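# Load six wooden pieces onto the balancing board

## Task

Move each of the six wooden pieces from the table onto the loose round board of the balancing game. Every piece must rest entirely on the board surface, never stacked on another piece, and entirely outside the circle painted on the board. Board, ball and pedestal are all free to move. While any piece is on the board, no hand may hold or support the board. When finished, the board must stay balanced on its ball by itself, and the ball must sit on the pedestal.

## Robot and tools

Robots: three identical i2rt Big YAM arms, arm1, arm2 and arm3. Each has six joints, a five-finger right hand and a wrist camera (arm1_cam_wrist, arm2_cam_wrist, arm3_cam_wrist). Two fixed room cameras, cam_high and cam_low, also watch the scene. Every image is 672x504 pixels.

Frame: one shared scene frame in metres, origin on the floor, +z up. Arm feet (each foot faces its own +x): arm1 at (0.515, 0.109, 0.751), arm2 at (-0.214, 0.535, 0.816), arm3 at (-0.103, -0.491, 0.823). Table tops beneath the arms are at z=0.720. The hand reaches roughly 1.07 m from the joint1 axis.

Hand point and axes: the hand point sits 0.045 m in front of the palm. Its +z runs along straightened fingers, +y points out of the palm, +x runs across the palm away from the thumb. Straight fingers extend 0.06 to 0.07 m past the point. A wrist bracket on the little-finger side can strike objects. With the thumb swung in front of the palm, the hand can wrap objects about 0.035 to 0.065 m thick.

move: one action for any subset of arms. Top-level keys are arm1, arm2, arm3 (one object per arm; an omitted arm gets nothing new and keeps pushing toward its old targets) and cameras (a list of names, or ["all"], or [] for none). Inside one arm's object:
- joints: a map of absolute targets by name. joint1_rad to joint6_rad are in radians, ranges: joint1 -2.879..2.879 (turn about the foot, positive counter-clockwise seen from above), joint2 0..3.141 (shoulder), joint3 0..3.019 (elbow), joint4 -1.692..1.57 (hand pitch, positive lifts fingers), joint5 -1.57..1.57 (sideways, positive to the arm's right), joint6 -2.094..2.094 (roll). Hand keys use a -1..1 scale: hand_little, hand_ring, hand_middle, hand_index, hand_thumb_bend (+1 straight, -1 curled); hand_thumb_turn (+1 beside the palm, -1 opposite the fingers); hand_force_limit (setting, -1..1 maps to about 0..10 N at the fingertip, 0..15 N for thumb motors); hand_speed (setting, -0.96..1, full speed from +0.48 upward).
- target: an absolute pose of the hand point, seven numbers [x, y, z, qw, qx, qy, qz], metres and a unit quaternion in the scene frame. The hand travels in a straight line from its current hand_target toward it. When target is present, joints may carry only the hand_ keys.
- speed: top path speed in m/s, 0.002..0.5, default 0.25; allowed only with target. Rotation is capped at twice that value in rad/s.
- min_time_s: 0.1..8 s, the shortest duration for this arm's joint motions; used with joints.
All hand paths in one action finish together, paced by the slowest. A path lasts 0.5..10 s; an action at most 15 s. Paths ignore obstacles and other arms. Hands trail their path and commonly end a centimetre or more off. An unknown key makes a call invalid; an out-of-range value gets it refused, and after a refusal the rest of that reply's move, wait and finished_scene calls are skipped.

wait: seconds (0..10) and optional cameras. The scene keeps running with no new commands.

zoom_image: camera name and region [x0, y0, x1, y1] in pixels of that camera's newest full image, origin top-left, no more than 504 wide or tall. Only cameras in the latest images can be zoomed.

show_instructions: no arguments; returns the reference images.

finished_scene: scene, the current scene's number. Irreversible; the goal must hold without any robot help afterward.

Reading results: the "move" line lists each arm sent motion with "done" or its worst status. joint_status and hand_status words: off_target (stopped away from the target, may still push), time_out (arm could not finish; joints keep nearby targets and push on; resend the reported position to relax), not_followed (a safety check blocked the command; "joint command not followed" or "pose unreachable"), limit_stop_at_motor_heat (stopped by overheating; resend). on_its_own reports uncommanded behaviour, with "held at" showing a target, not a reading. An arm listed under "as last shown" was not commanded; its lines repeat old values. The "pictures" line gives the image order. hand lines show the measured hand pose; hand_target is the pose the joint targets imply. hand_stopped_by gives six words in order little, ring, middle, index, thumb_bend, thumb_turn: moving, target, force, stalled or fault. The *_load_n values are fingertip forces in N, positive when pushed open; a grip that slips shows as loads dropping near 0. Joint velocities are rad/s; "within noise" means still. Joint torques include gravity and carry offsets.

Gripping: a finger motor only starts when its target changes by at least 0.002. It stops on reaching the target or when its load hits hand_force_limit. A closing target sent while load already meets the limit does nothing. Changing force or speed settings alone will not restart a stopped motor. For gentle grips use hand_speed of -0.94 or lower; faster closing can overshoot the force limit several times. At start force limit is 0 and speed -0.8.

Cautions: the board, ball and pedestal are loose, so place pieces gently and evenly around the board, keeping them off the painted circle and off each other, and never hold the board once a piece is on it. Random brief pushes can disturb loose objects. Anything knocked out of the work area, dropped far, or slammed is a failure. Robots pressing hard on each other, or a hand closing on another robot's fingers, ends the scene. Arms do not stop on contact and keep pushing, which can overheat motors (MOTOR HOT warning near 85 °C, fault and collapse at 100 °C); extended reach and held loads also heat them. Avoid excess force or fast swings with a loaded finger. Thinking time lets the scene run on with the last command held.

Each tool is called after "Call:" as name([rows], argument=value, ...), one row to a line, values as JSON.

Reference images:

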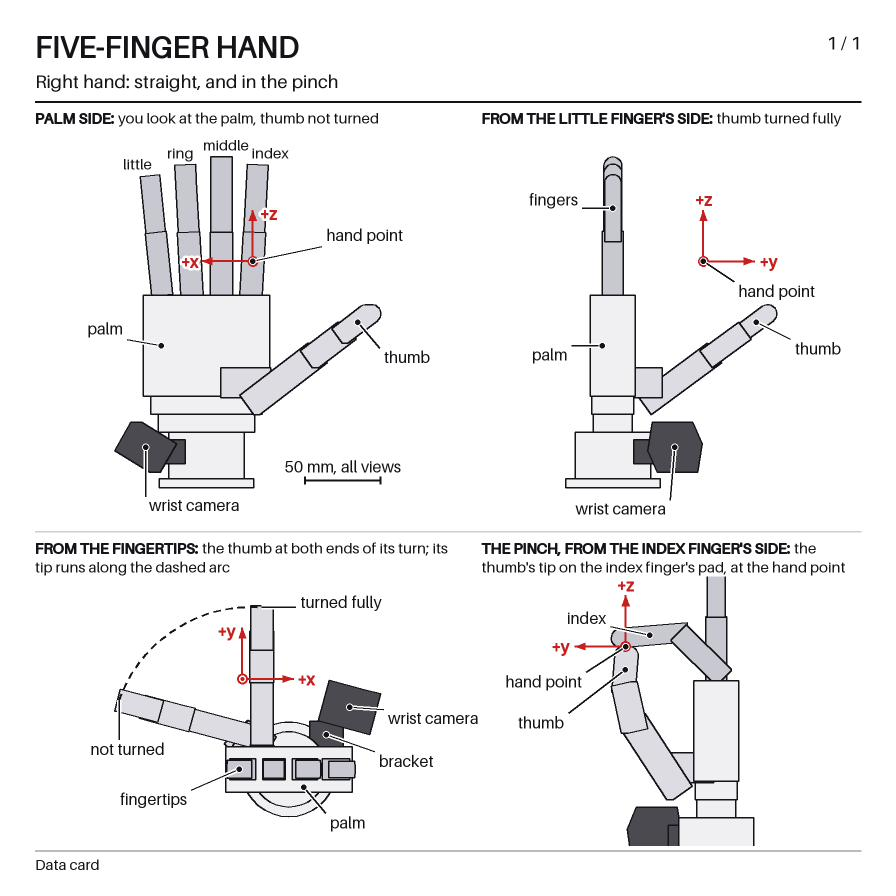

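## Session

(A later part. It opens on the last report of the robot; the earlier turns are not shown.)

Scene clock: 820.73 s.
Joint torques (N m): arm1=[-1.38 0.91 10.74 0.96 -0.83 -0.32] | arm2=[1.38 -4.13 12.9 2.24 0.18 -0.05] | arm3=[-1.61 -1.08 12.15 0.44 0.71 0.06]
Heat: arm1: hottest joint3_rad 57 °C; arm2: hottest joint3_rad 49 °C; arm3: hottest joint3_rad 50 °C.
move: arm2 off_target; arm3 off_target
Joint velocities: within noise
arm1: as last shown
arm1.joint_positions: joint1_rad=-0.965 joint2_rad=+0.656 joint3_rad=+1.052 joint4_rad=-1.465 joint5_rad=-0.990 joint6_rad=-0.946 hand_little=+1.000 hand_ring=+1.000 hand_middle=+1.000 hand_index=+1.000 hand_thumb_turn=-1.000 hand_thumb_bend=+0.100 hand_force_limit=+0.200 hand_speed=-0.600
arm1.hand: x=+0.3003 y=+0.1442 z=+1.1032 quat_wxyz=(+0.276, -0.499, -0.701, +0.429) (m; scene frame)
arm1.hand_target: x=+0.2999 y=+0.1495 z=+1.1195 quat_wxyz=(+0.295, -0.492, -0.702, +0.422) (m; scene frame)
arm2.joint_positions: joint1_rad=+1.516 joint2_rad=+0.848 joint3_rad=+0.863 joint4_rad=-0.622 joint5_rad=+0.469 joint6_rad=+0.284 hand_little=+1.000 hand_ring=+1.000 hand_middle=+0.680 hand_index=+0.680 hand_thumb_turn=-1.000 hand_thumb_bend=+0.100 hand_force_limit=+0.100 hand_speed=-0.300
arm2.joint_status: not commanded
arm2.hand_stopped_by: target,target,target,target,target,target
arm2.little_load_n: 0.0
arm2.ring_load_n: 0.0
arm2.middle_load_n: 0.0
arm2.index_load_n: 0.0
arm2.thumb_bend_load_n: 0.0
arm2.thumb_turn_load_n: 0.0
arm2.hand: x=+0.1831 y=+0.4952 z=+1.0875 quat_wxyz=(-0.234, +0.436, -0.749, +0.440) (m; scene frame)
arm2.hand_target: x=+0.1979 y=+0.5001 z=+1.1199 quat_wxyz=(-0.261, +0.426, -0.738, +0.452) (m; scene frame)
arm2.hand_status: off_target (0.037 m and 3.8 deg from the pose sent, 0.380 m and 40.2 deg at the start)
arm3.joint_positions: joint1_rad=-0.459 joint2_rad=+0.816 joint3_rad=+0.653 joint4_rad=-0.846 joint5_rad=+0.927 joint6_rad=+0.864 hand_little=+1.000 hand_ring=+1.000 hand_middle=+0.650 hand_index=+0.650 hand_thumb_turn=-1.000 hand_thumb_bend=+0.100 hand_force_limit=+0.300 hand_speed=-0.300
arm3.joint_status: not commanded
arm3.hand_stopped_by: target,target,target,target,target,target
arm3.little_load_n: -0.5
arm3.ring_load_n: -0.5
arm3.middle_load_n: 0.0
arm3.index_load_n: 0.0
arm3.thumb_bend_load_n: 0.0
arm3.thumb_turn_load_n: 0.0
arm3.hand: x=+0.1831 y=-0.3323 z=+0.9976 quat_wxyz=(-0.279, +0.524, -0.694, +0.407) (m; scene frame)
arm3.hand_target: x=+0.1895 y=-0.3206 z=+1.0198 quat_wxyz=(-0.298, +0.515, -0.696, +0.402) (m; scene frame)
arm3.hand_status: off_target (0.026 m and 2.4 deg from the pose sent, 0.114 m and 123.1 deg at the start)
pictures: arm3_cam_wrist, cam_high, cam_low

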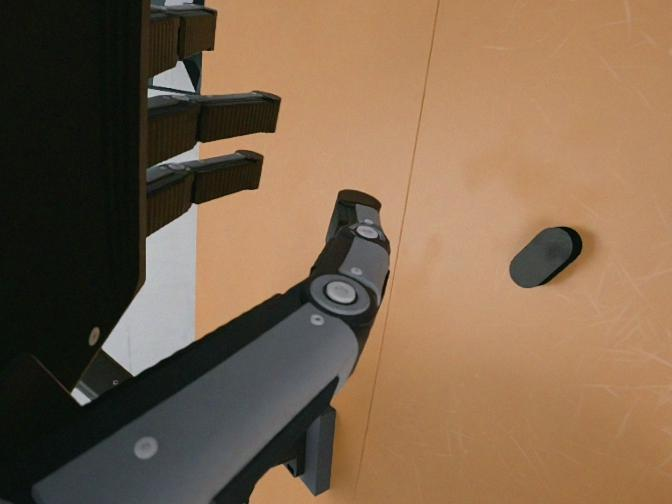

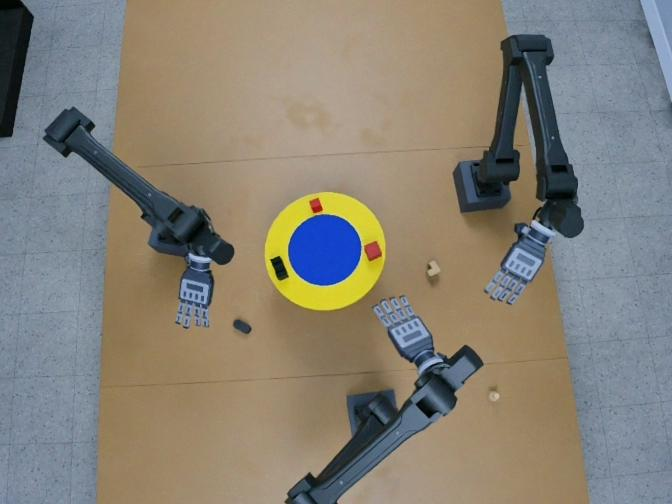

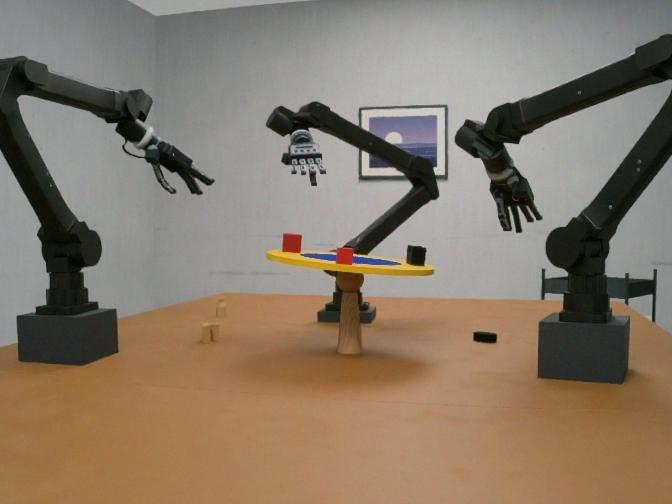

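Call:
move(arm2={"target": [0.435, 0.562, 0.86, 0.2613, -0.4263, 0.7384, -0.4525], "speed": 0.3, "joints": {"hand_index": 0.65, "hand_middle": 0.65}}, arm3={"target": [0.180, -0.300, 0.86, 0.2975, -0.5151, 0.6962, -0.402], "speed": 0.2}, cameras=["arm2_cam_wrist","arm3_cam_wrist","cam_high"])

Scene clock: 857.77 s.
Joint torques (N m): arm1=[-1.32 0.85 10.74 0.96 -0.83 -0.32] | arm2=[1.14 -14.74 9.43 2.13 0.37 0.06] | arm3=[-2.08 -3.72 6.57 1.29 0.77 -0.01]
Heat: arm1: hottest joint3_rad 56 °C; arm2: hottest joint3_rad 59 °C; arm3: hottest joint3_rad 51 °C.
move: arm2 off_target; arm3 done
Joint velocities: within noise
arm1: as last shown
arm2.joint_positions: joint1_rad=+1.639 joint2_rad=+1.772 joint3_rad=+0.999 joint4_rad=+0.144 joint5_rad=+0.569 joint6_rad=+0.349 hand_little=+1.000 hand_ring=+1.000 hand_middle=+0.650 hand_index=+0.650 hand_thumb_turn=-1.000 hand_thumb_bend=+0.100 hand_force_limit=+0.100 hand_speed=-0.300
arm2.joint_status: all done
arm2.hand_stopped_by: target,target,target,target,target,target
arm2.little_load_n: -0.5
arm2.ring_load_n: 0.0
arm2.middle_load_n: 0.0
arm2.index_load_n: 0.0
arm2.thumb_bend_load_n: 0.0
arm2.thumb_turn_load_n: 0.0
arm2.hand: x=+0.4124 y=+0.5531 z=+0.8418 quat_wxyz=(-0.237, +0.439, -0.744, +0.445) (m; scene frame)
arm2.hand_target: x=+0.4335 y=+0.5620 z=+0.8607 quat_wxyz=(-0.261, +0.426, -0.738, +0.452) (m; scene frame)
arm2.hand_status: off_target (0.030 m and 3.3 deg from the pose sent, 0.346 m and 3.7 deg at the start)
arm3.joint_positions: joint1_rad=-0.376 joint2_rad=+1.130 joint3_rad=+0.411 joint4_rad=-0.377 joint5_rad=+0.969 joint6_rad=+0.984 hand_little=+1.000 hand_ring=+1.000 hand_middle=+0.650 hand_index=+0.650 hand_thumb_turn=-1.000 hand_thumb_bend=+0.100 hand_force_limit=+0.300 hand_speed=-0.300
arm3.joint_status: not commanded
arm3.hand_stopped_by: target,target,target,target,target,target
arm3.little_load_n: 0.0
arm3.ring_load_n: -0.5
arm3.middle_load_n: 0.0
arm3.index_load_n: 0.0
arm3.thumb_bend_load_n: 0.0
arm3.thumb_turn_load_n: 0.0
arm3.hand: x=+0.1774 y=-0.3074 z=+0.8554 quat_wxyz=(-0.285, +0.521, -0.694, +0.406) (m; scene frame)
arm3.hand_target: x=+0.1799 y=-0.3000 z=+0.8601 quat_wxyz=(-0.297, +0.515, -0.696, +0.402) (m; scene frame)
arm3.hand_status: done (0.009 m and 1.7 deg from the pose sent, 0.141 m and 2.4 deg at the start)
pictures: arm2_cam_wrist, arm3_cam_wrist, cam_high

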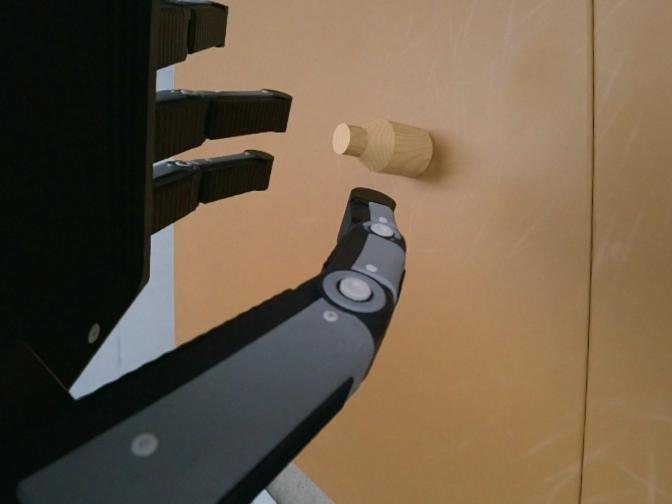

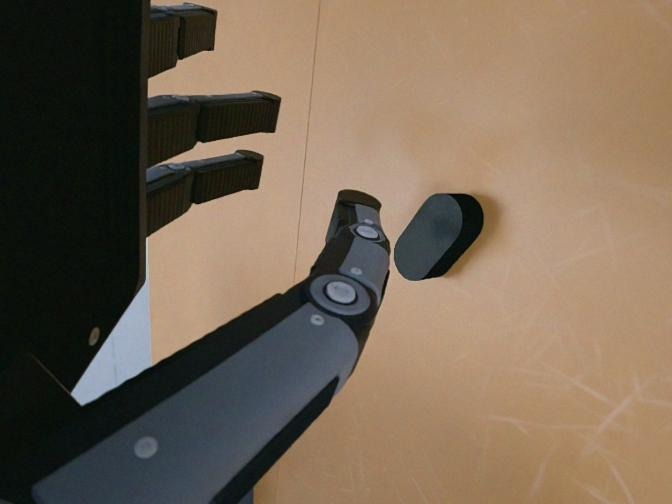

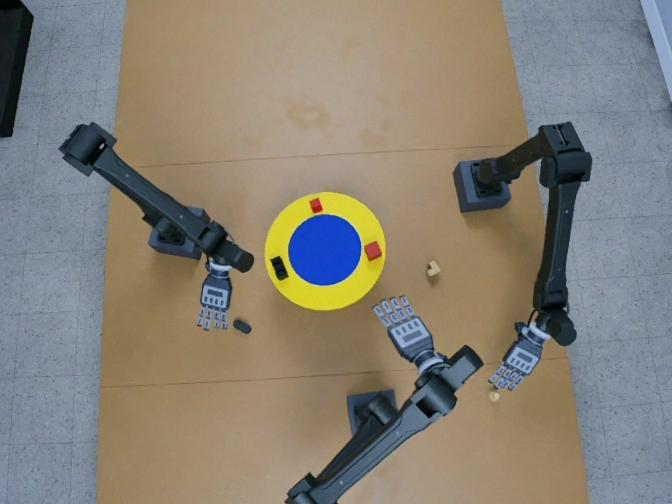

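Call:
zoom_image(camera="cam_high", region=[150, 180, 400, 360])

Call:
move(arm2={"target": [0.492, 0.528, 0.85, 0.2613, -0.4263, 0.7384, -0.4525], "speed": 0.2}, cameras=["arm2_cam_wrist","cam_low"])

Scaled by 2.016 from the camera's 672x504 image, which has a finer 960x720 frame.

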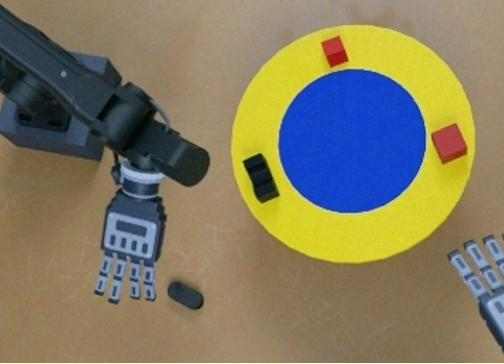

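Scene clock: 938.40 s.
Joint torques (N m): arm1=[-1.32 0.91 10.74 0.96 -0.83 -0.33] | arm2=[0.5 -15.5 9.62 1.72 0.19 -0.13] | arm3=[-1.2 -4.07 6.61 1.44 0.71 0.11]
Heat: arm1: hottest joint3_rad 56 °C; arm2: hottest joint3_rad 55 °C; arm3: hottest joint3_rad 46 °C.
move: arm2 off_target
Joint velocities: within noise
arm1, arm3: as last shown
arm1.index_load_n: -0.5
arm1.thumb_bend_load_n: 0.5
arm2.joint_positions: joint1_rad=+1.575 joint2_rad=+1.888 joint3_rad=+1.161 joint4_rad=+0.145 joint5_rad=+0.511 joint6_rad=+0.318 hand_little=+1.000 hand_ring=+1.000 hand_middle=+0.650 hand_index=+0.650 hand_thumb_turn=-1.000 hand_thumb_bend=+0.100 hand_force_limit=+0.100 hand_speed=-0.300
arm2.joint_status: not commanded
arm2.hand_stopped_by: target,target,target,target,target,target
arm2.little_load_n: 0.0
arm2.ring_load_n: 0.0
arm2.middle_load_n: 0.0
arm2.index_load_n: 0.0
arm2.thumb_bend_load_n: 0.0
arm2.thumb_turn_load_n: 0.0
arm2.hand: x=+0.4744 y=+0.5269 z=+0.8431 quat_wxyz=(-0.252, +0.429, -0.743, +0.447) (m; scene frame)
arm2.hand_target: x=+0.4911 y=+0.5280 z=+0.8502 quat_wxyz=(-0.261, +0.426, -0.738, +0.453) (m; scene frame)
arm2.hand_status: off_target (0.019 m and 1.4 deg from the pose sent, 0.084 m and 3.3 deg at the start)
arm3.joint_positions: joint1_rad=-0.376 joint2_rad=+1.130 joint3_rad=+0.411 joint4_rad=-0.377 joint5_rad=+0.969 joint6_rad=+0.985 hand_little=+1.000 hand_ring=+1.000 hand_middle=+0.650 hand_index=+0.650 hand_thumb_turn=-1.000 hand_thumb_bend=+0.100 hand_force_limit=+0.300 hand_speed=-0.300
arm3.little_load_n: -0.5
arm3.ring_load_n: 0.0
arm3.hand_target: x=+0.1799 y=-0.3000 z=+0.8601 quat_wxyz=(-0.298, +0.515, -0.696, +0.402) (m; scene frame)
pictures: arm2_cam_wrist, cam_low

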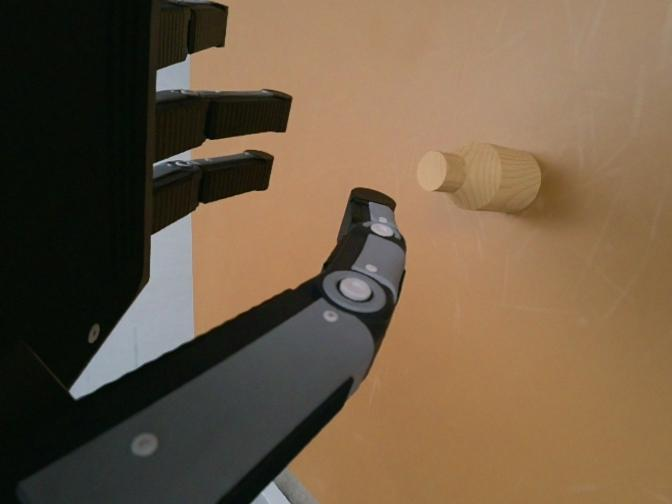

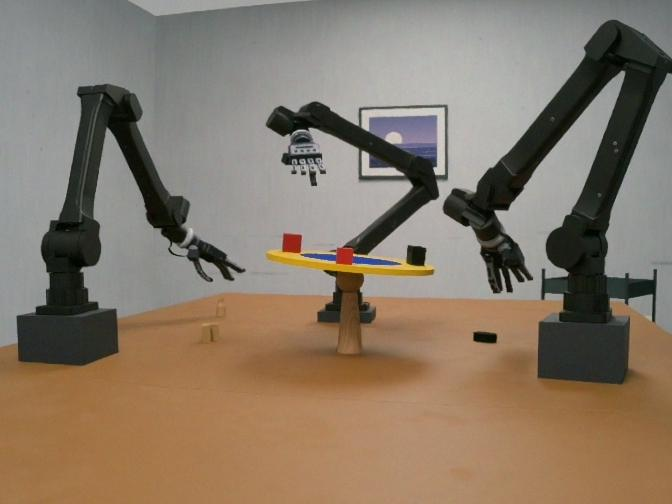

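Call:
move(arm1={"target": [0.065, 0.378, 0.93, -0.2653, 0.4415, 0.7347, -0.4415], "speed": 0.25, "joints": {"hand_index": 0.9, "hand_middle": 0.9, "hand_thumb_turn": -1, "hand_thumb_bend": 0.1}}, arm2={"target": [0.489, 0.520, 0.815, 0.2613, -0.4263, 0.7384, -0.4525], "speed": 0.15}, arm3={"target": [0.2139, -0.2715, 0.81, 0.3214, -0.5567, 0.6635, -0.3831], "speed": 0.15}, cameras=["arm1_cam_wrist","arm2_cam_wrist","arm3_cam_wrist","cam_high","cam_low"])

Scene clock: 971.17 s.
Joint torques (N m): arm1=[0.09 -10.87 7.75 1.21 -0.77 -0.18] | arm2=[-0.91 -15.38 7.34 2.26 0.14 -0.11] | arm3=[-3.08 -5.07 4.86 1.52 0.37 -0.14]
Heat: arm1: hottest joint3_rad 56 °C; arm2: hottest joint3_rad 55 °C; arm3: hottest joint3_rad 45 °C.
move: arm1 not_followed; arm2 off_target; arm3 done
Joint velocities: within noise
arm1.joint_positions: joint1_rad=-0.923 joint2_rad=+1.393 joint3_rad=+1.104 joint4_rad=-0.860 joint5_rad=-1.009 joint6_rad=-0.999 hand_little=+1.000 hand_ring=+1.000 hand_middle=+0.900 hand_index=+0.900 hand_thumb_turn=-1.000 hand_thumb_bend=+0.100 hand_force_limit=+0.200 hand_speed=-0.600
arm1.joint_status: all done
arm1.hand_stopped_by: target,target,target,target,target,target
arm1.little_load_n: 0.0
arm1.ring_load_n: 0.0
arm1.middle_load_n: 0.0
arm1.index_load_n: 0.0
arm1.thumb_bend_load_n: 0.0
arm1.thumb_turn_load_n: 0.0
arm1.on_its_own: joint1_rad is held at -0.924, not at its first target -0.982; joint2_rad is held at +1.393, not at its first target +0.659; joint4_rad is held at -0.860, not at its first target -1.474; joint6_rad is held at -0.999, not at its first target -0.960
arm1.hand: x=+0.1279 y=+0.3263 z=+0.9445 quat_wxyz=(+0.246, -0.480, -0.716, +0.444) (m; scene frame)
arm1.hand_target: x=+0.1279 y=+0.3263 z=+0.9445 quat_wxyz=(+0.246, -0.480, -0.716, +0.444) (m; scene frame)
arm1.hand_status: not_followed (0.083 m and 5.4 deg from the pose sent, 0.374 m and 7.9 deg at the start)
arm2.joint_positions: joint1_rad=+1.574 joint2_rad=+1.938 joint3_rad=+1.161 joint4_rad=+0.223 joint5_rad=+0.501 joint6_rad=+0.310 hand_little=+1.000 hand_ring=+1.000 hand_middle=+0.650 hand_index=+0.650 hand_thumb_turn=-1.000 hand_thumb_bend=+0.100 hand_force_limit=+0.100 hand_speed=-0.300
arm2.joint_status: not commanded
arm2.hand_stopped_by: target,target,target,target,target,target
arm2.little_load_n: 0.0
arm2.ring_load_n: 0.0
arm2.middle_load_n: 0.0
arm2.index_load_n: 0.0
arm2.thumb_bend_load_n: 0.0
arm2.thumb_turn_load_n: 0.0
arm2.hand: x=+0.4830 y=+0.5282 z=+0.8243 quat_wxyz=(-0.263, +0.428, -0.738, +0.450) (m; scene frame)
arm2.hand_target: x=+0.4884 y=+0.5199 z=+0.8150 quat_wxyz=(-0.261, +0.426, -0.738, +0.452) (m; scene frame)
arm2.hand_status: off_target (0.014 m and 0.4 deg from the pose sent, 0.032 m and 1.4 deg at the start)
arm3.joint_positions: joint1_rad=-0.436 joint2_rad=+1.387 joint3_rad=+0.390 joint4_rad=+0.125 joint5_rad=+0.860 joint6_rad=+0.732 hand_little=+1.000 hand_ring=+1.000 hand_middle=+0.650 hand_index=+0.650 hand_thumb_turn=-1.000 hand_thumb_bend=+0.100 hand_force_limit=+0.300 hand_speed=-0.300
arm3.joint_status: not commanded
arm3.hand_stopped_by: target,target,target,target,target,target
arm3.little_load_n: 0.0
arm3.ring_load_n: 0.0
arm3.middle_load_n: 0.0
arm3.index_load_n: 0.0
arm3.thumb_bend_load_n: 0.0
arm3.thumb_turn_load_n: 0.0
arm3.hand: x=+0.2103 y=-0.2707 z=+0.8094 quat_wxyz=(-0.319, +0.559, -0.663, +0.382) (m; scene frame)
arm3.hand_target: x=+0.2138 y=-0.2715 z=+0.8100 quat_wxyz=(-0.321, +0.557, -0.663, +0.383) (m; scene frame)
arm3.hand_status: done (0.004 m and 0.4 deg from the pose sent, 0.068 m and 7.3 deg at the start)
pictures: arm1_cam_wrist, arm2_cam_wrist, arm3_cam_wrist, cam_high, cam_low
pose unreachable (arm1 arm): on one or more control steps of this call this arm could not follow its commanded pose, so it was not sent that pose on those steps. On the call's last step it was still not sent that pose. It may still have moved: this result reports where it is.
cause: moving toward the commanded pose would bring a part of the arm too close to another arm (the arm2 arm, along the way the arms are being sent, or toward where that arm still pushes).

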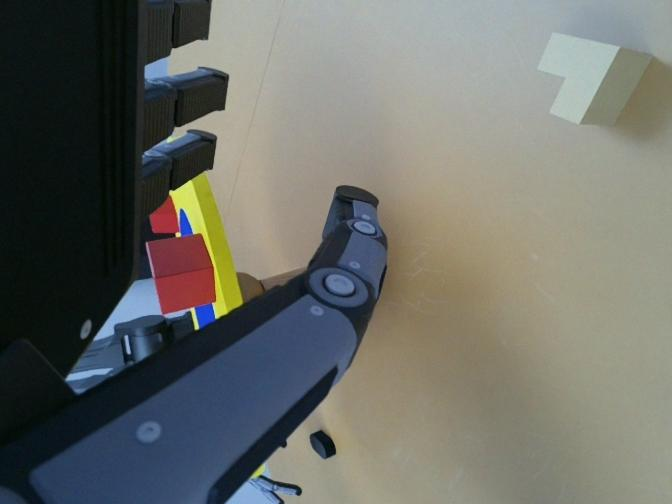

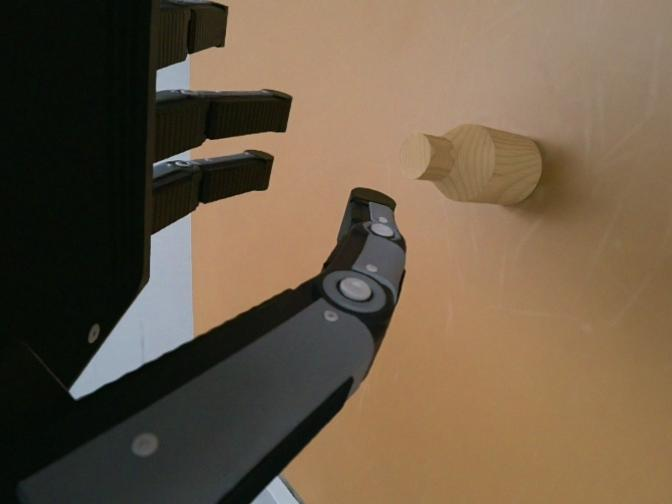

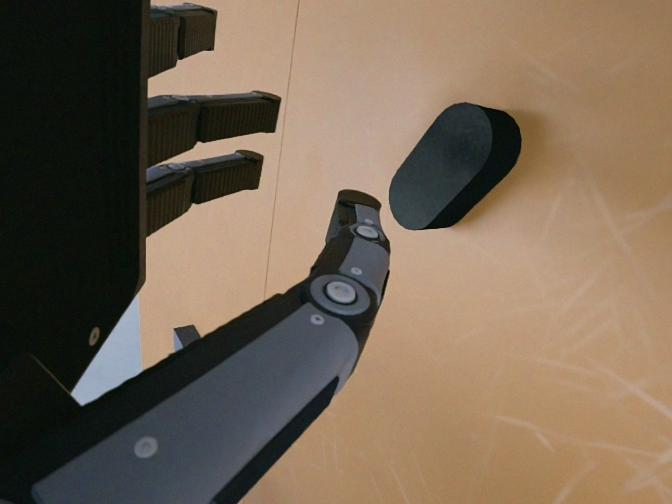

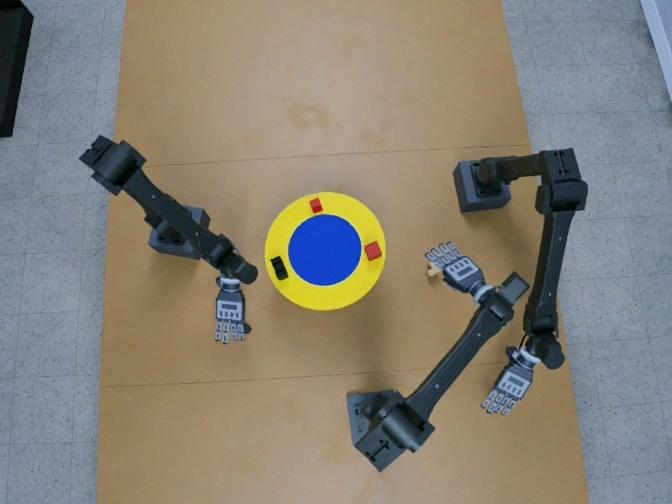

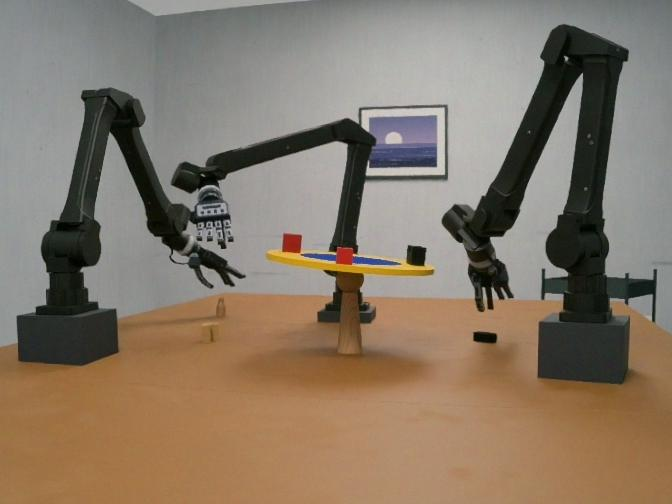

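Call:
move(arm2={"target": [0.485, 0.515, 0.748, 0.2613, -0.4263, 0.7384, -0.4525], "speed": 0.08}, arm3={"target": [0.2145, -0.276, 0.756, 0.3214, -0.5567, 0.6635, -0.3831], "speed": 0.08}, cameras=["arm2_cam_wrist","arm3_cam_wrist","cam_low","cam_high"])

Scene clock: 999.13 s.
Joint torques (N m): arm1=[0.09 -10.87 7.73 1.22 -0.77 -0.18] | arm2=[-0.85 -16.32 4.93 2.28 0.13 -0.11] | arm3=[-2.78 -5.83 3 1.74 0.43 -0.12]
Heat: arm1: hottest joint3_rad 54 °C; arm2: hottest joint3_rad 52 °C; arm3: hottest joint3_rad 44 °C.
move: arm2 off_target; arm3 done
Joint velocities: within noise
arm1: as last shown
arm1.little_load_n: -0.5
arm1.ring_load_n: -0.5
arm1.middle_load_n: -0.5
arm1.on_its_own: joint1_rad is held at -0.924, not at its first target -0.982; joint2_rad is held at +1.393, not at its first target +0.659; joint4_rad is held at -0.860, not at its first target -1.474; joint6_rad is held at -0.999, not at its first target -0.960
arm2.joint_positions: joint1_rad=+1.568 joint2_rad=+2.072 joint3_rad=+1.161 joint4_rad=+0.376 joint5_rad=+0.495 joint6_rad=+0.307 hand_little=+1.000 hand_ring=+1.000 hand_middle=+0.650 hand_index=+0.650 hand_thumb_turn=-1.000 hand_thumb_bend=+0.100 hand_force_limit=+0.100 hand_speed=-0.300
arm2.joint_status: not commanded
arm2.hand_stopped_by: target,target,target,target,target,target
arm2.little_load_n: 0.0
arm2.ring_load_n: 0.0
arm2.middle_load_n: 0.0
arm2.index_load_n: 0.0
arm2.thumb_bend_load_n: 0.0
arm2.thumb_turn_load_n: 0.0
arm2.hand: x=+0.4902 y=+0.5241 z=+0.7647 quat_wxyz=(-0.270, +0.424, -0.736, +0.453) (m; scene frame)
arm2.hand_target: x=+0.4844 y=+0.5151 z=+0.7482 quat_wxyz=(-0.261, +0.426, -0.739, +0.452) (m; scene frame)
arm2.hand_status: off_target (0.020 m and 1.1 deg from the pose sent, 0.078 m and 0.4 deg at the start)
arm3.joint_positions: joint1_rad=-0.448 joint2_rad=+1.629 joint3_rad=+0.356 joint4_rad=+0.410 joint5_rad=+0.851 joint6_rad=+0.718 hand_little=+1.000 hand_ring=+1.000 hand_middle=+0.650 hand_index=+0.650 hand_thumb_turn=-1.000 hand_thumb_bend=+0.100 hand_force_limit=+0.300 hand_speed=-0.300
arm3.joint_status: not commanded
arm3.hand_stopped_by: target,target,target,target,target,target
arm3.little_load_n: 0.0
arm3.ring_load_n: 0.0
arm3.middle_load_n: 0.0
arm3.index_load_n: 0.0
arm3.thumb_bend_load_n: 0.0
arm3.thumb_turn_load_n: 0.0
arm3.hand: x=+0.2108 y=-0.2750 z=+0.7546 quat_wxyz=(-0.318, +0.560, -0.663, +0.382) (m; scene frame)
arm3.hand_target: x=+0.2145 y=-0.2758 z=+0.7561 quat_wxyz=(-0.321, +0.557, -0.663, +0.383) (m; scene frame)
arm3.hand_status: done (0.004 m and 0.5 deg from the pose sent, 0.054 m and 0.4 deg at the start)
pictures: arm2_cam_wrist, arm3_cam_wrist, cam_high, cam_low

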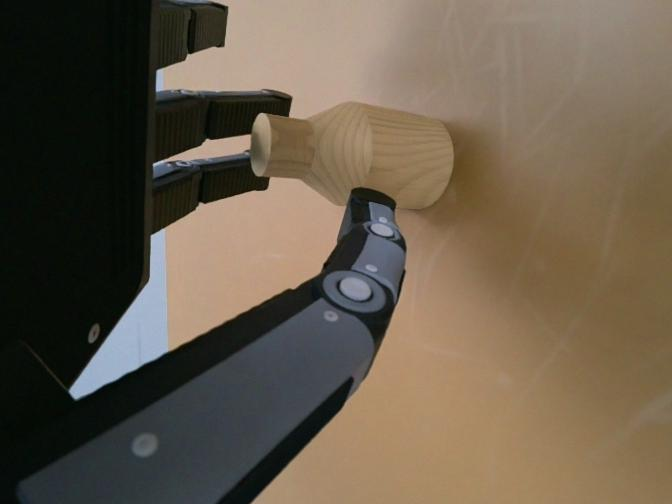

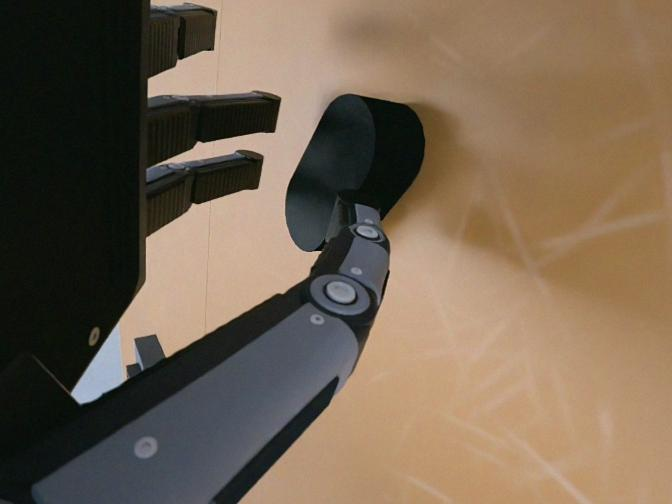

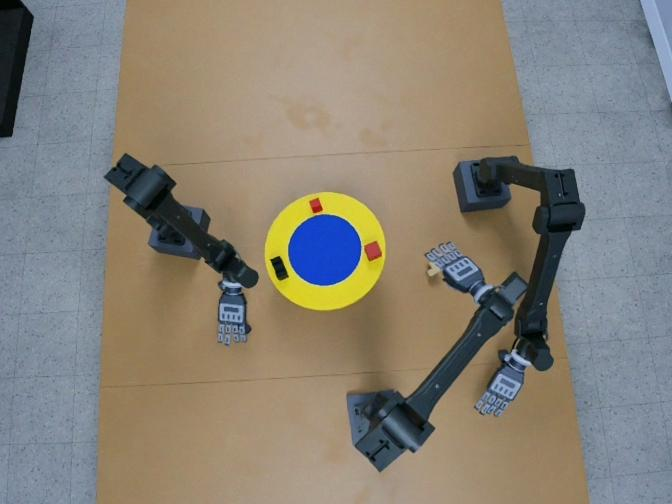

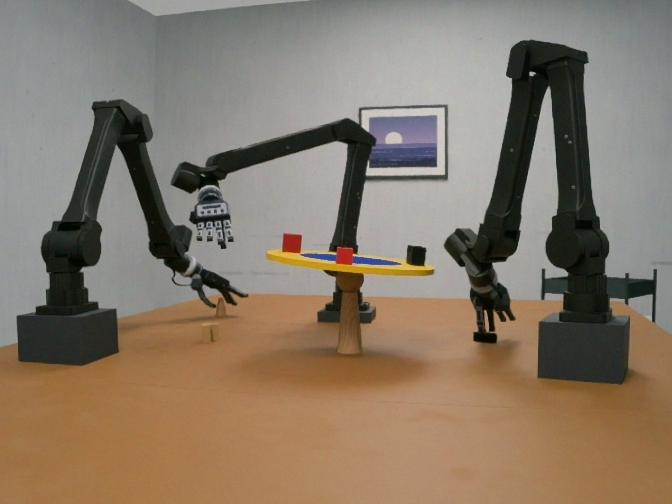

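Call:
move(arm2={"target": [0.475, 0.505, 0.738, 0.2613, -0.4263, 0.7384, -0.4525], "speed": 0.06}, arm3={"joints": {"hand_force_limit": 0.3, "hand_speed": -0.94, "hand_index": 0.0, "hand_middle": 0.0}}, cameras=["arm2_cam_wrist","arm3_cam_wrist"])

Scene clock: 1009.70 s.
Joint torques (N m): arm1=[0.09 -10.87 7.75 1.22 -0.77 -0.18] | arm2=[-0.62 -15.74 4.55 2.3 0.11 -0.11] | arm3=[-2.02 -5.13 2.76 1.78 0.46 -0.08]
Heat: arm1: hottest joint3_rad 54 °C; arm2: hottest joint3_rad 50 °C; arm3: hottest joint3_rad 43 °C.
move: arm2 off_target; arm3 done
Joint velocities: within noise
arm1: as last shown
arm1.ring_load_n: 0.0
arm1.middle_load_n: 0.0
arm1.on_its_own: joint1_rad is held at -0.924, not at its first target -0.982; joint2_rad is held at +1.393, not at its first target +0.659; joint4_rad is held at -0.860, not at its first target -1.474; joint6_rad is held at -0.999, not at its first target -0.960
arm2.joint_positions: joint1_rad=+1.548 joint2_rad=+2.072 joint3_rad=+1.129 joint4_rad=+0.420 joint5_rad=+0.481 joint6_rad=+0.297 hand_little=+1.000 hand_ring=+1.000 hand_middle=+0.650 hand_index=+0.650 hand_thumb_turn=-1.000 hand_thumb_bend=+0.100 hand_force_limit=+0.100 hand_speed=-0.300
arm2.joint_status: not commanded
arm2.hand_stopped_by: target,target,target,target,target,target
arm2.little_load_n: 0.0
arm2.ring_load_n: 0.0
arm2.middle_load_n: 0.0
arm2.index_load_n: 0.0
arm2.thumb_bend_load_n: 0.0
arm2.thumb_turn_load_n: 0.0
arm2.hand: x=+0.4826 y=+0.5119 z=+0.7592 quat_wxyz=(-0.272, +0.421, -0.736, +0.455) (m; scene frame)
arm2.hand_target: x=+0.4744 y=+0.5051 z=+0.7385 quat_wxyz=(-0.261, +0.426, -0.739, +0.452) (m; scene frame)
arm2.hand_status: off_target (0.024 m and 1.5 deg from the pose sent, 0.036 m and 1.1 deg at the start)
arm3.joint_positions: joint1_rad=-0.449 joint2_rad=+1.629 joint3_rad=+0.356 joint4_rad=+0.410 joint5_rad=+0.851 joint6_rad=+0.717 hand_little=+1.000 hand_ring=+1.000 hand_middle=+0.000 hand_index=+0.000 hand_thumb_turn=-1.000 hand_thumb_bend=+0.100 hand_force_limit=+0.300 hand_speed=-0.940
arm3.joint_status: all done
arm3.hand_stopped_by: target,target,target,target,target,target
arm3.little_load_n: 0.0
arm3.ring_load_n: 0.0
arm3.middle_load_n: 0.0
arm3.index_load_n: 0.0
arm3.thumb_bend_load_n: 0.0
arm3.thumb_turn_load_n: 0.0
arm3.hand: x=+0.2109 y=-0.2752 z=+0.7546 quat_wxyz=(-0.318, +0.560, -0.663, +0.382) (m; scene frame)
arm3.hand_target: x=+0.2146 y=-0.2760 z=+0.7561 quat_wxyz=(-0.321, +0.556, -0.664, +0.383) (m; scene frame)
arm3.hand_status: not commanded
pictures: arm2_cam_wrist, arm3_cam_wrist

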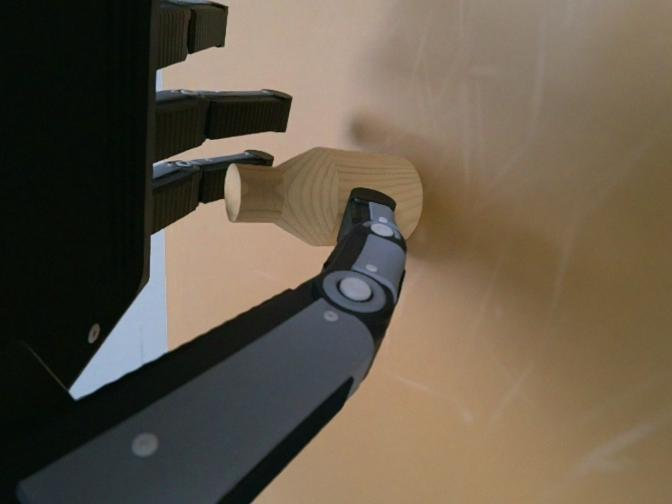

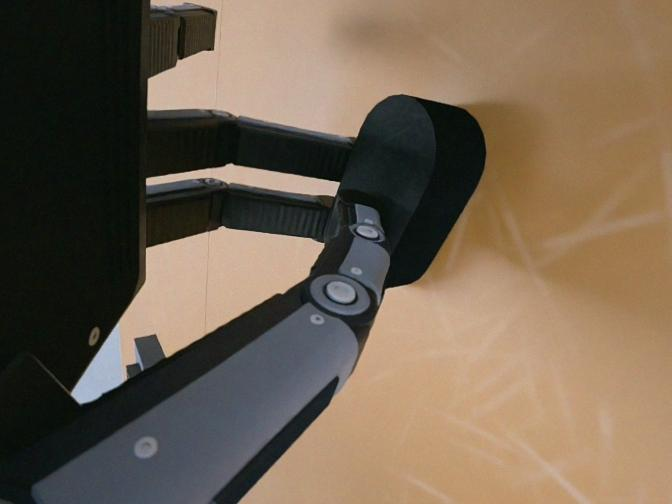

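Call:
move(arm3={"joints": {"hand_force_limit": 0.0, "hand_index": -0.4, "hand_middle": -0.4}}, arm2={"target": [0.475, 0.507, 0.729, 0.2613, -0.4263, 0.7384, -0.4525], "speed": 0.06}, cameras=["arm3_cam_wrist","arm2_cam_wrist"])

Scene clock: 1019.80 s.
Joint torques (N m): arm1=[0.09 -10.87 7.73 1.22 -0.77 -0.18] | arm2=[-0.26 -16.03 4.63 2.35 0.24 -0.09] | arm3=[-3.14 -6.95 2.91 1.47 0.46 -0.15]
Heat: arm1: hottest joint3_rad 53 °C; arm2: hottest joint3_rad 48 °C; arm3: hottest joint3_rad 43 °C.
move: arm2 off_target; arm3 off_target
Joint velocities: within noise
arm1: as last shown
arm1.little_load_n: 0.5
arm1.middle_load_n: -0.5
arm1.on_its_own: joint1_rad is held at -0.924, not at its first target -0.982; joint2_rad is held at +1.393, not at its first target +0.659; joint4_rad is held at -0.860, not at its first target -1.474; joint6_rad is held at -0.999, not at its first target -0.960
arm2.joint_positions: joint1_rad=+1.548 joint2_rad=+2.096 joint3_rad=+1.129 joint4_rad=+0.436 joint5_rad=+0.481 joint6_rad=+0.297 hand_little=+1.000 hand_ring=+1.000 hand_middle=+0.650 hand_index=+0.650 hand_thumb_turn=-1.000 hand_thumb_bend=+0.100 hand_force_limit=+0.100 hand_speed=-0.300
arm2.joint_status: not commanded
arm2.hand_stopped_by: target,target,target,target,target,target
arm2.little_load_n: 0.0
arm2.ring_load_n: 0.0
arm2.middle_load_n: 0.0
arm2.index_load_n: 0.0
arm2.thumb_bend_load_n: 0.0
arm2.thumb_turn_load_n: 0.0
arm2.hand: x=+0.4810 y=+0.5116 z=+0.7470 quat_wxyz=(-0.270, +0.423, -0.737, +0.454) (m; scene frame)
arm2.hand_target: x=+0.4745 y=+0.5070 z=+0.7294 quat_wxyz=(-0.261, +0.426, -0.739, +0.452) (m; scene frame)
arm2.hand_status: off_target (0.019 m and 1.1 deg from the pose sent, 0.032 m and 1.5 deg at the start)
arm3.joint_positions: joint1_rad=-0.449 joint2_rad=+1.629 joint3_rad=+0.356 joint4_rad=+0.410 joint5_rad=+0.851 joint6_rad=+0.717 hand_little=+1.000 hand_ring=+1.000 hand_middle=-0.241 hand_index=-0.247 hand_thumb_turn=-1.000 hand_thumb_bend=+0.100 hand_force_limit=+0.000 hand_speed=-0.940
arm3.joint_status: hand_middle off_target (ended at -0.241, target -0.400); hand_index off_target (ended at -0.247, target -0.400); the others done
arm3.hand_stopped_by: target,target,force,force,target,target
arm3.little_load_n: 0.0
arm3.ring_load_n: 0.0
arm3.middle_load_n: 7.5
arm3.index_load_n: 6.0
arm3.thumb_bend_load_n: 1.0
arm3.thumb_turn_load_n: -0.5
arm3.hand: x=+0.2109 y=-0.2752 z=+0.7546 quat_wxyz=(-0.318, +0.560, -0.663, +0.382) (m; scene frame)
arm3.hand_target: x=+0.2146 y=-0.2760 z=+0.7561 quat_wxyz=(-0.321, +0.556, -0.664, +0.383) (m; scene frame)
arm3.hand_status: not commanded
pictures: arm2_cam_wrist, arm3_cam_wrist

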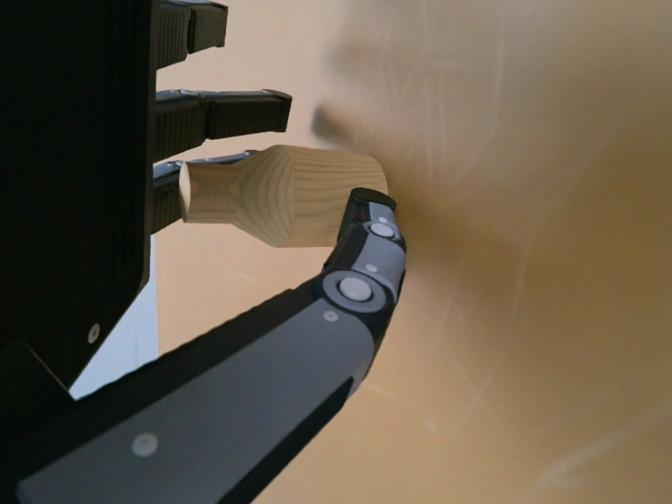

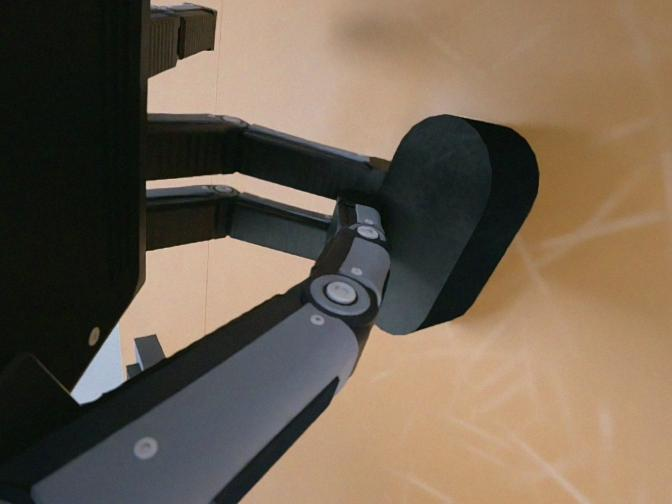

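Call:
move(cameras=["cam_low","cam_high"])

Call:
zoom_image(camera="cam_low", region=[430, 200, 560, 360])

Call:
zoom_image(camera="cam_low", region=[170, 200, 290, 360])

Scene clock: 1034.20 s.
Joint torques (N m): arm1=[0.09 -10.81 7.75 1.22 -0.77 -0.19] | arm2=[-0.26 -16.03 4.62 2.35 0.25 -0.09] | arm3=[-2.84 -6.48 3 1.55 0.47 -0.13]
Heat: arm1: hottest joint3_rad 52 °C; arm2: hottest joint3_rad 46 °C; arm3: hottest joint3_rad 43 °C.
Joint velocities: within noise
arm1.joint_positions: joint1_rad=-0.923 joint2_rad=+1.393 joint3_rad=+1.104 joint4_rad=-0.860 joint5_rad=-1.009 joint6_rad=-0.999 hand_little=+1.000 hand_ring=+1.000 hand_middle=+0.900 hand_index=+0.900 hand_thumb_turn=-1.000 hand_thumb_bend=+0.100 hand_force_limit=+0.200 hand_speed=-0.600
arm1.joint_status: not commanded
arm1.hand_stopped_by: target,target,target,target,target,target
arm1.little_load_n: 0.0
arm1.ring_load_n: 0.0
arm1.middle_load_n: -0.5
arm1.index_load_n: 0.0
arm1.thumb_bend_load_n: 0.0
arm1.thumb_turn_load_n: 0.0
arm1.on_its_own: joint1_rad is held at -0.924, not at its first target -0.982; joint2_rad is held at +1.393, not at its first target +0.659; joint4_rad is held at -0.860, not at its first target -1.474; joint6_rad is held at -0.999, not at its first target -0.960
arm1.hand: x=+0.1279 y=+0.3263 z=+0.9445 quat_wxyz=(+0.246, -0.480, -0.716, +0.444) (m; scene frame)
arm1.hand_target: x=+0.1279 y=+0.3263 z=+0.9445 quat_wxyz=(+0.246, -0.480, -0.716, +0.444) (m; scene frame)
arm1.hand_status: not commanded
arm2.joint_positions: joint1_rad=+1.548 joint2_rad=+2.096 joint3_rad=+1.129 joint4_rad=+0.436 joint5_rad=+0.481 joint6_rad=+0.297 hand_little=+1.000 hand_ring=+1.000 hand_middle=+0.650 hand_index=+0.650 hand_thumb_turn=-1.000 hand_thumb_bend=+0.100 hand_force_limit=+0.100 hand_speed=-0.300
arm2.joint_status: not commanded
arm2.hand_stopped_by: target,target,target,target,target,target
arm2.little_load_n: 0.0
arm2.ring_load_n: 0.0
arm2.middle_load_n: 0.0
arm2.index_load_n: 0.0
arm2.thumb_bend_load_n: 0.0
arm2.thumb_turn_load_n: 0.0
arm2.hand: x=+0.4810 y=+0.5116 z=+0.7470 quat_wxyz=(-0.270, +0.423, -0.737, +0.454) (m; scene frame)
arm2.hand_target: x=+0.4745 y=+0.5070 z=+0.7294 quat_wxyz=(-0.261, +0.426, -0.739, +0.452) (m; scene frame)
arm2.hand_status: off_target (0.019 m and 1.1 deg from the pose sent, 0.032 m and 1.5 deg at the start)
arm3.joint_positions: joint1_rad=-0.449 joint2_rad=+1.629 joint3_rad=+0.356 joint4_rad=+0.410 joint5_rad=+0.851 joint6_rad=+0.717 hand_little=+1.000 hand_ring=+1.000 hand_middle=-0.241 hand_index=-0.247 hand_thumb_turn=-1.000 hand_thumb_bend=+0.100 hand_force_limit=+0.000 hand_speed=-0.940
arm3.joint_status: hand_middle off_target (ended at -0.241, target -0.400); hand_index off_target (ended at -0.247, target -0.400); the others done
arm3.hand_stopped_by: target,target,force,force,target,target
arm3.little_load_n: 0.0
arm3.ring_load_n: -0.5
arm3.middle_load_n: 7.0
arm3.index_load_n: 6.0
arm3.thumb_bend_load_n: 1.0
arm3.thumb_turn_load_n: 0.0
arm3.hand: x=+0.2109 y=-0.2752 z=+0.7546 quat_wxyz=(-0.318, +0.560, -0.663, +0.382) (m; scene frame)
arm3.hand_target: x=+0.2146 y=-0.2760 z=+0.7561 quat_wxyz=(-0.321, +0.556, -0.664, +0.383) (m; scene frame)
arm3.hand_status: not commanded
pictures: cam_high, cam_low

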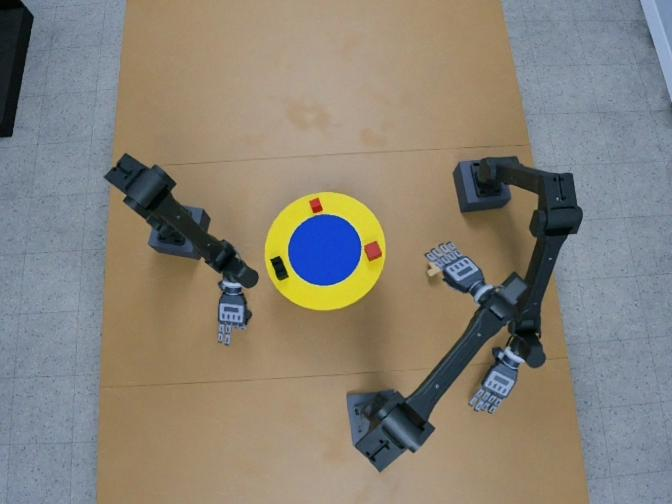

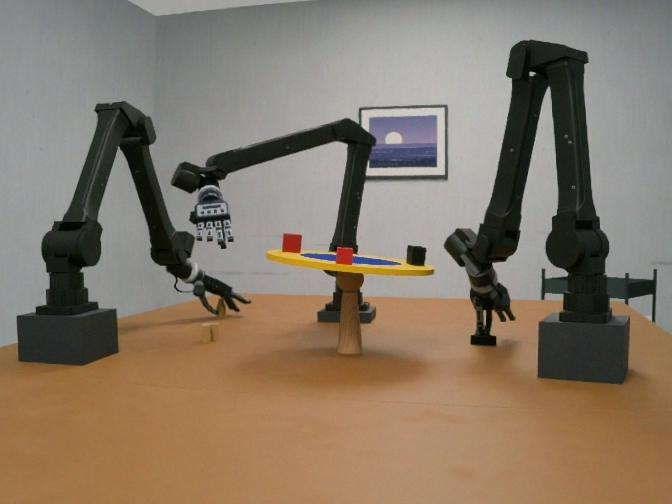

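Scaled by 3.150 from the camera's 672x504 image, which has a finer 960x720 frame.

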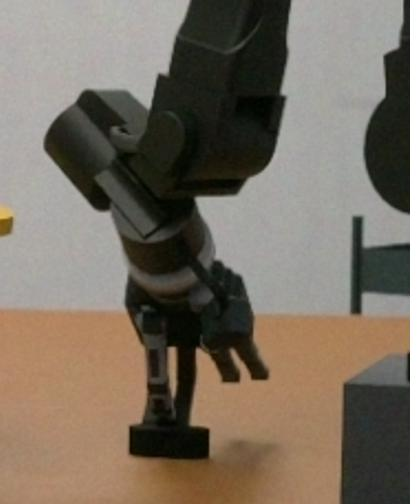

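Scaled by 3.150 from the camera's 672x504 image, which has a finer 960x720 frame.

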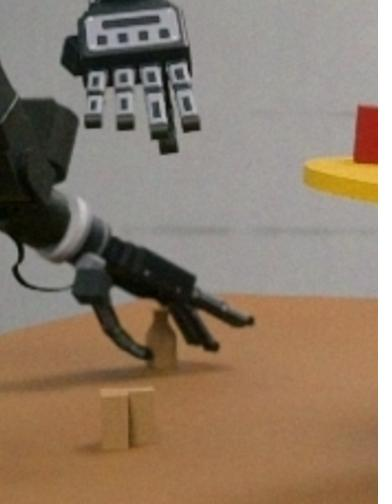

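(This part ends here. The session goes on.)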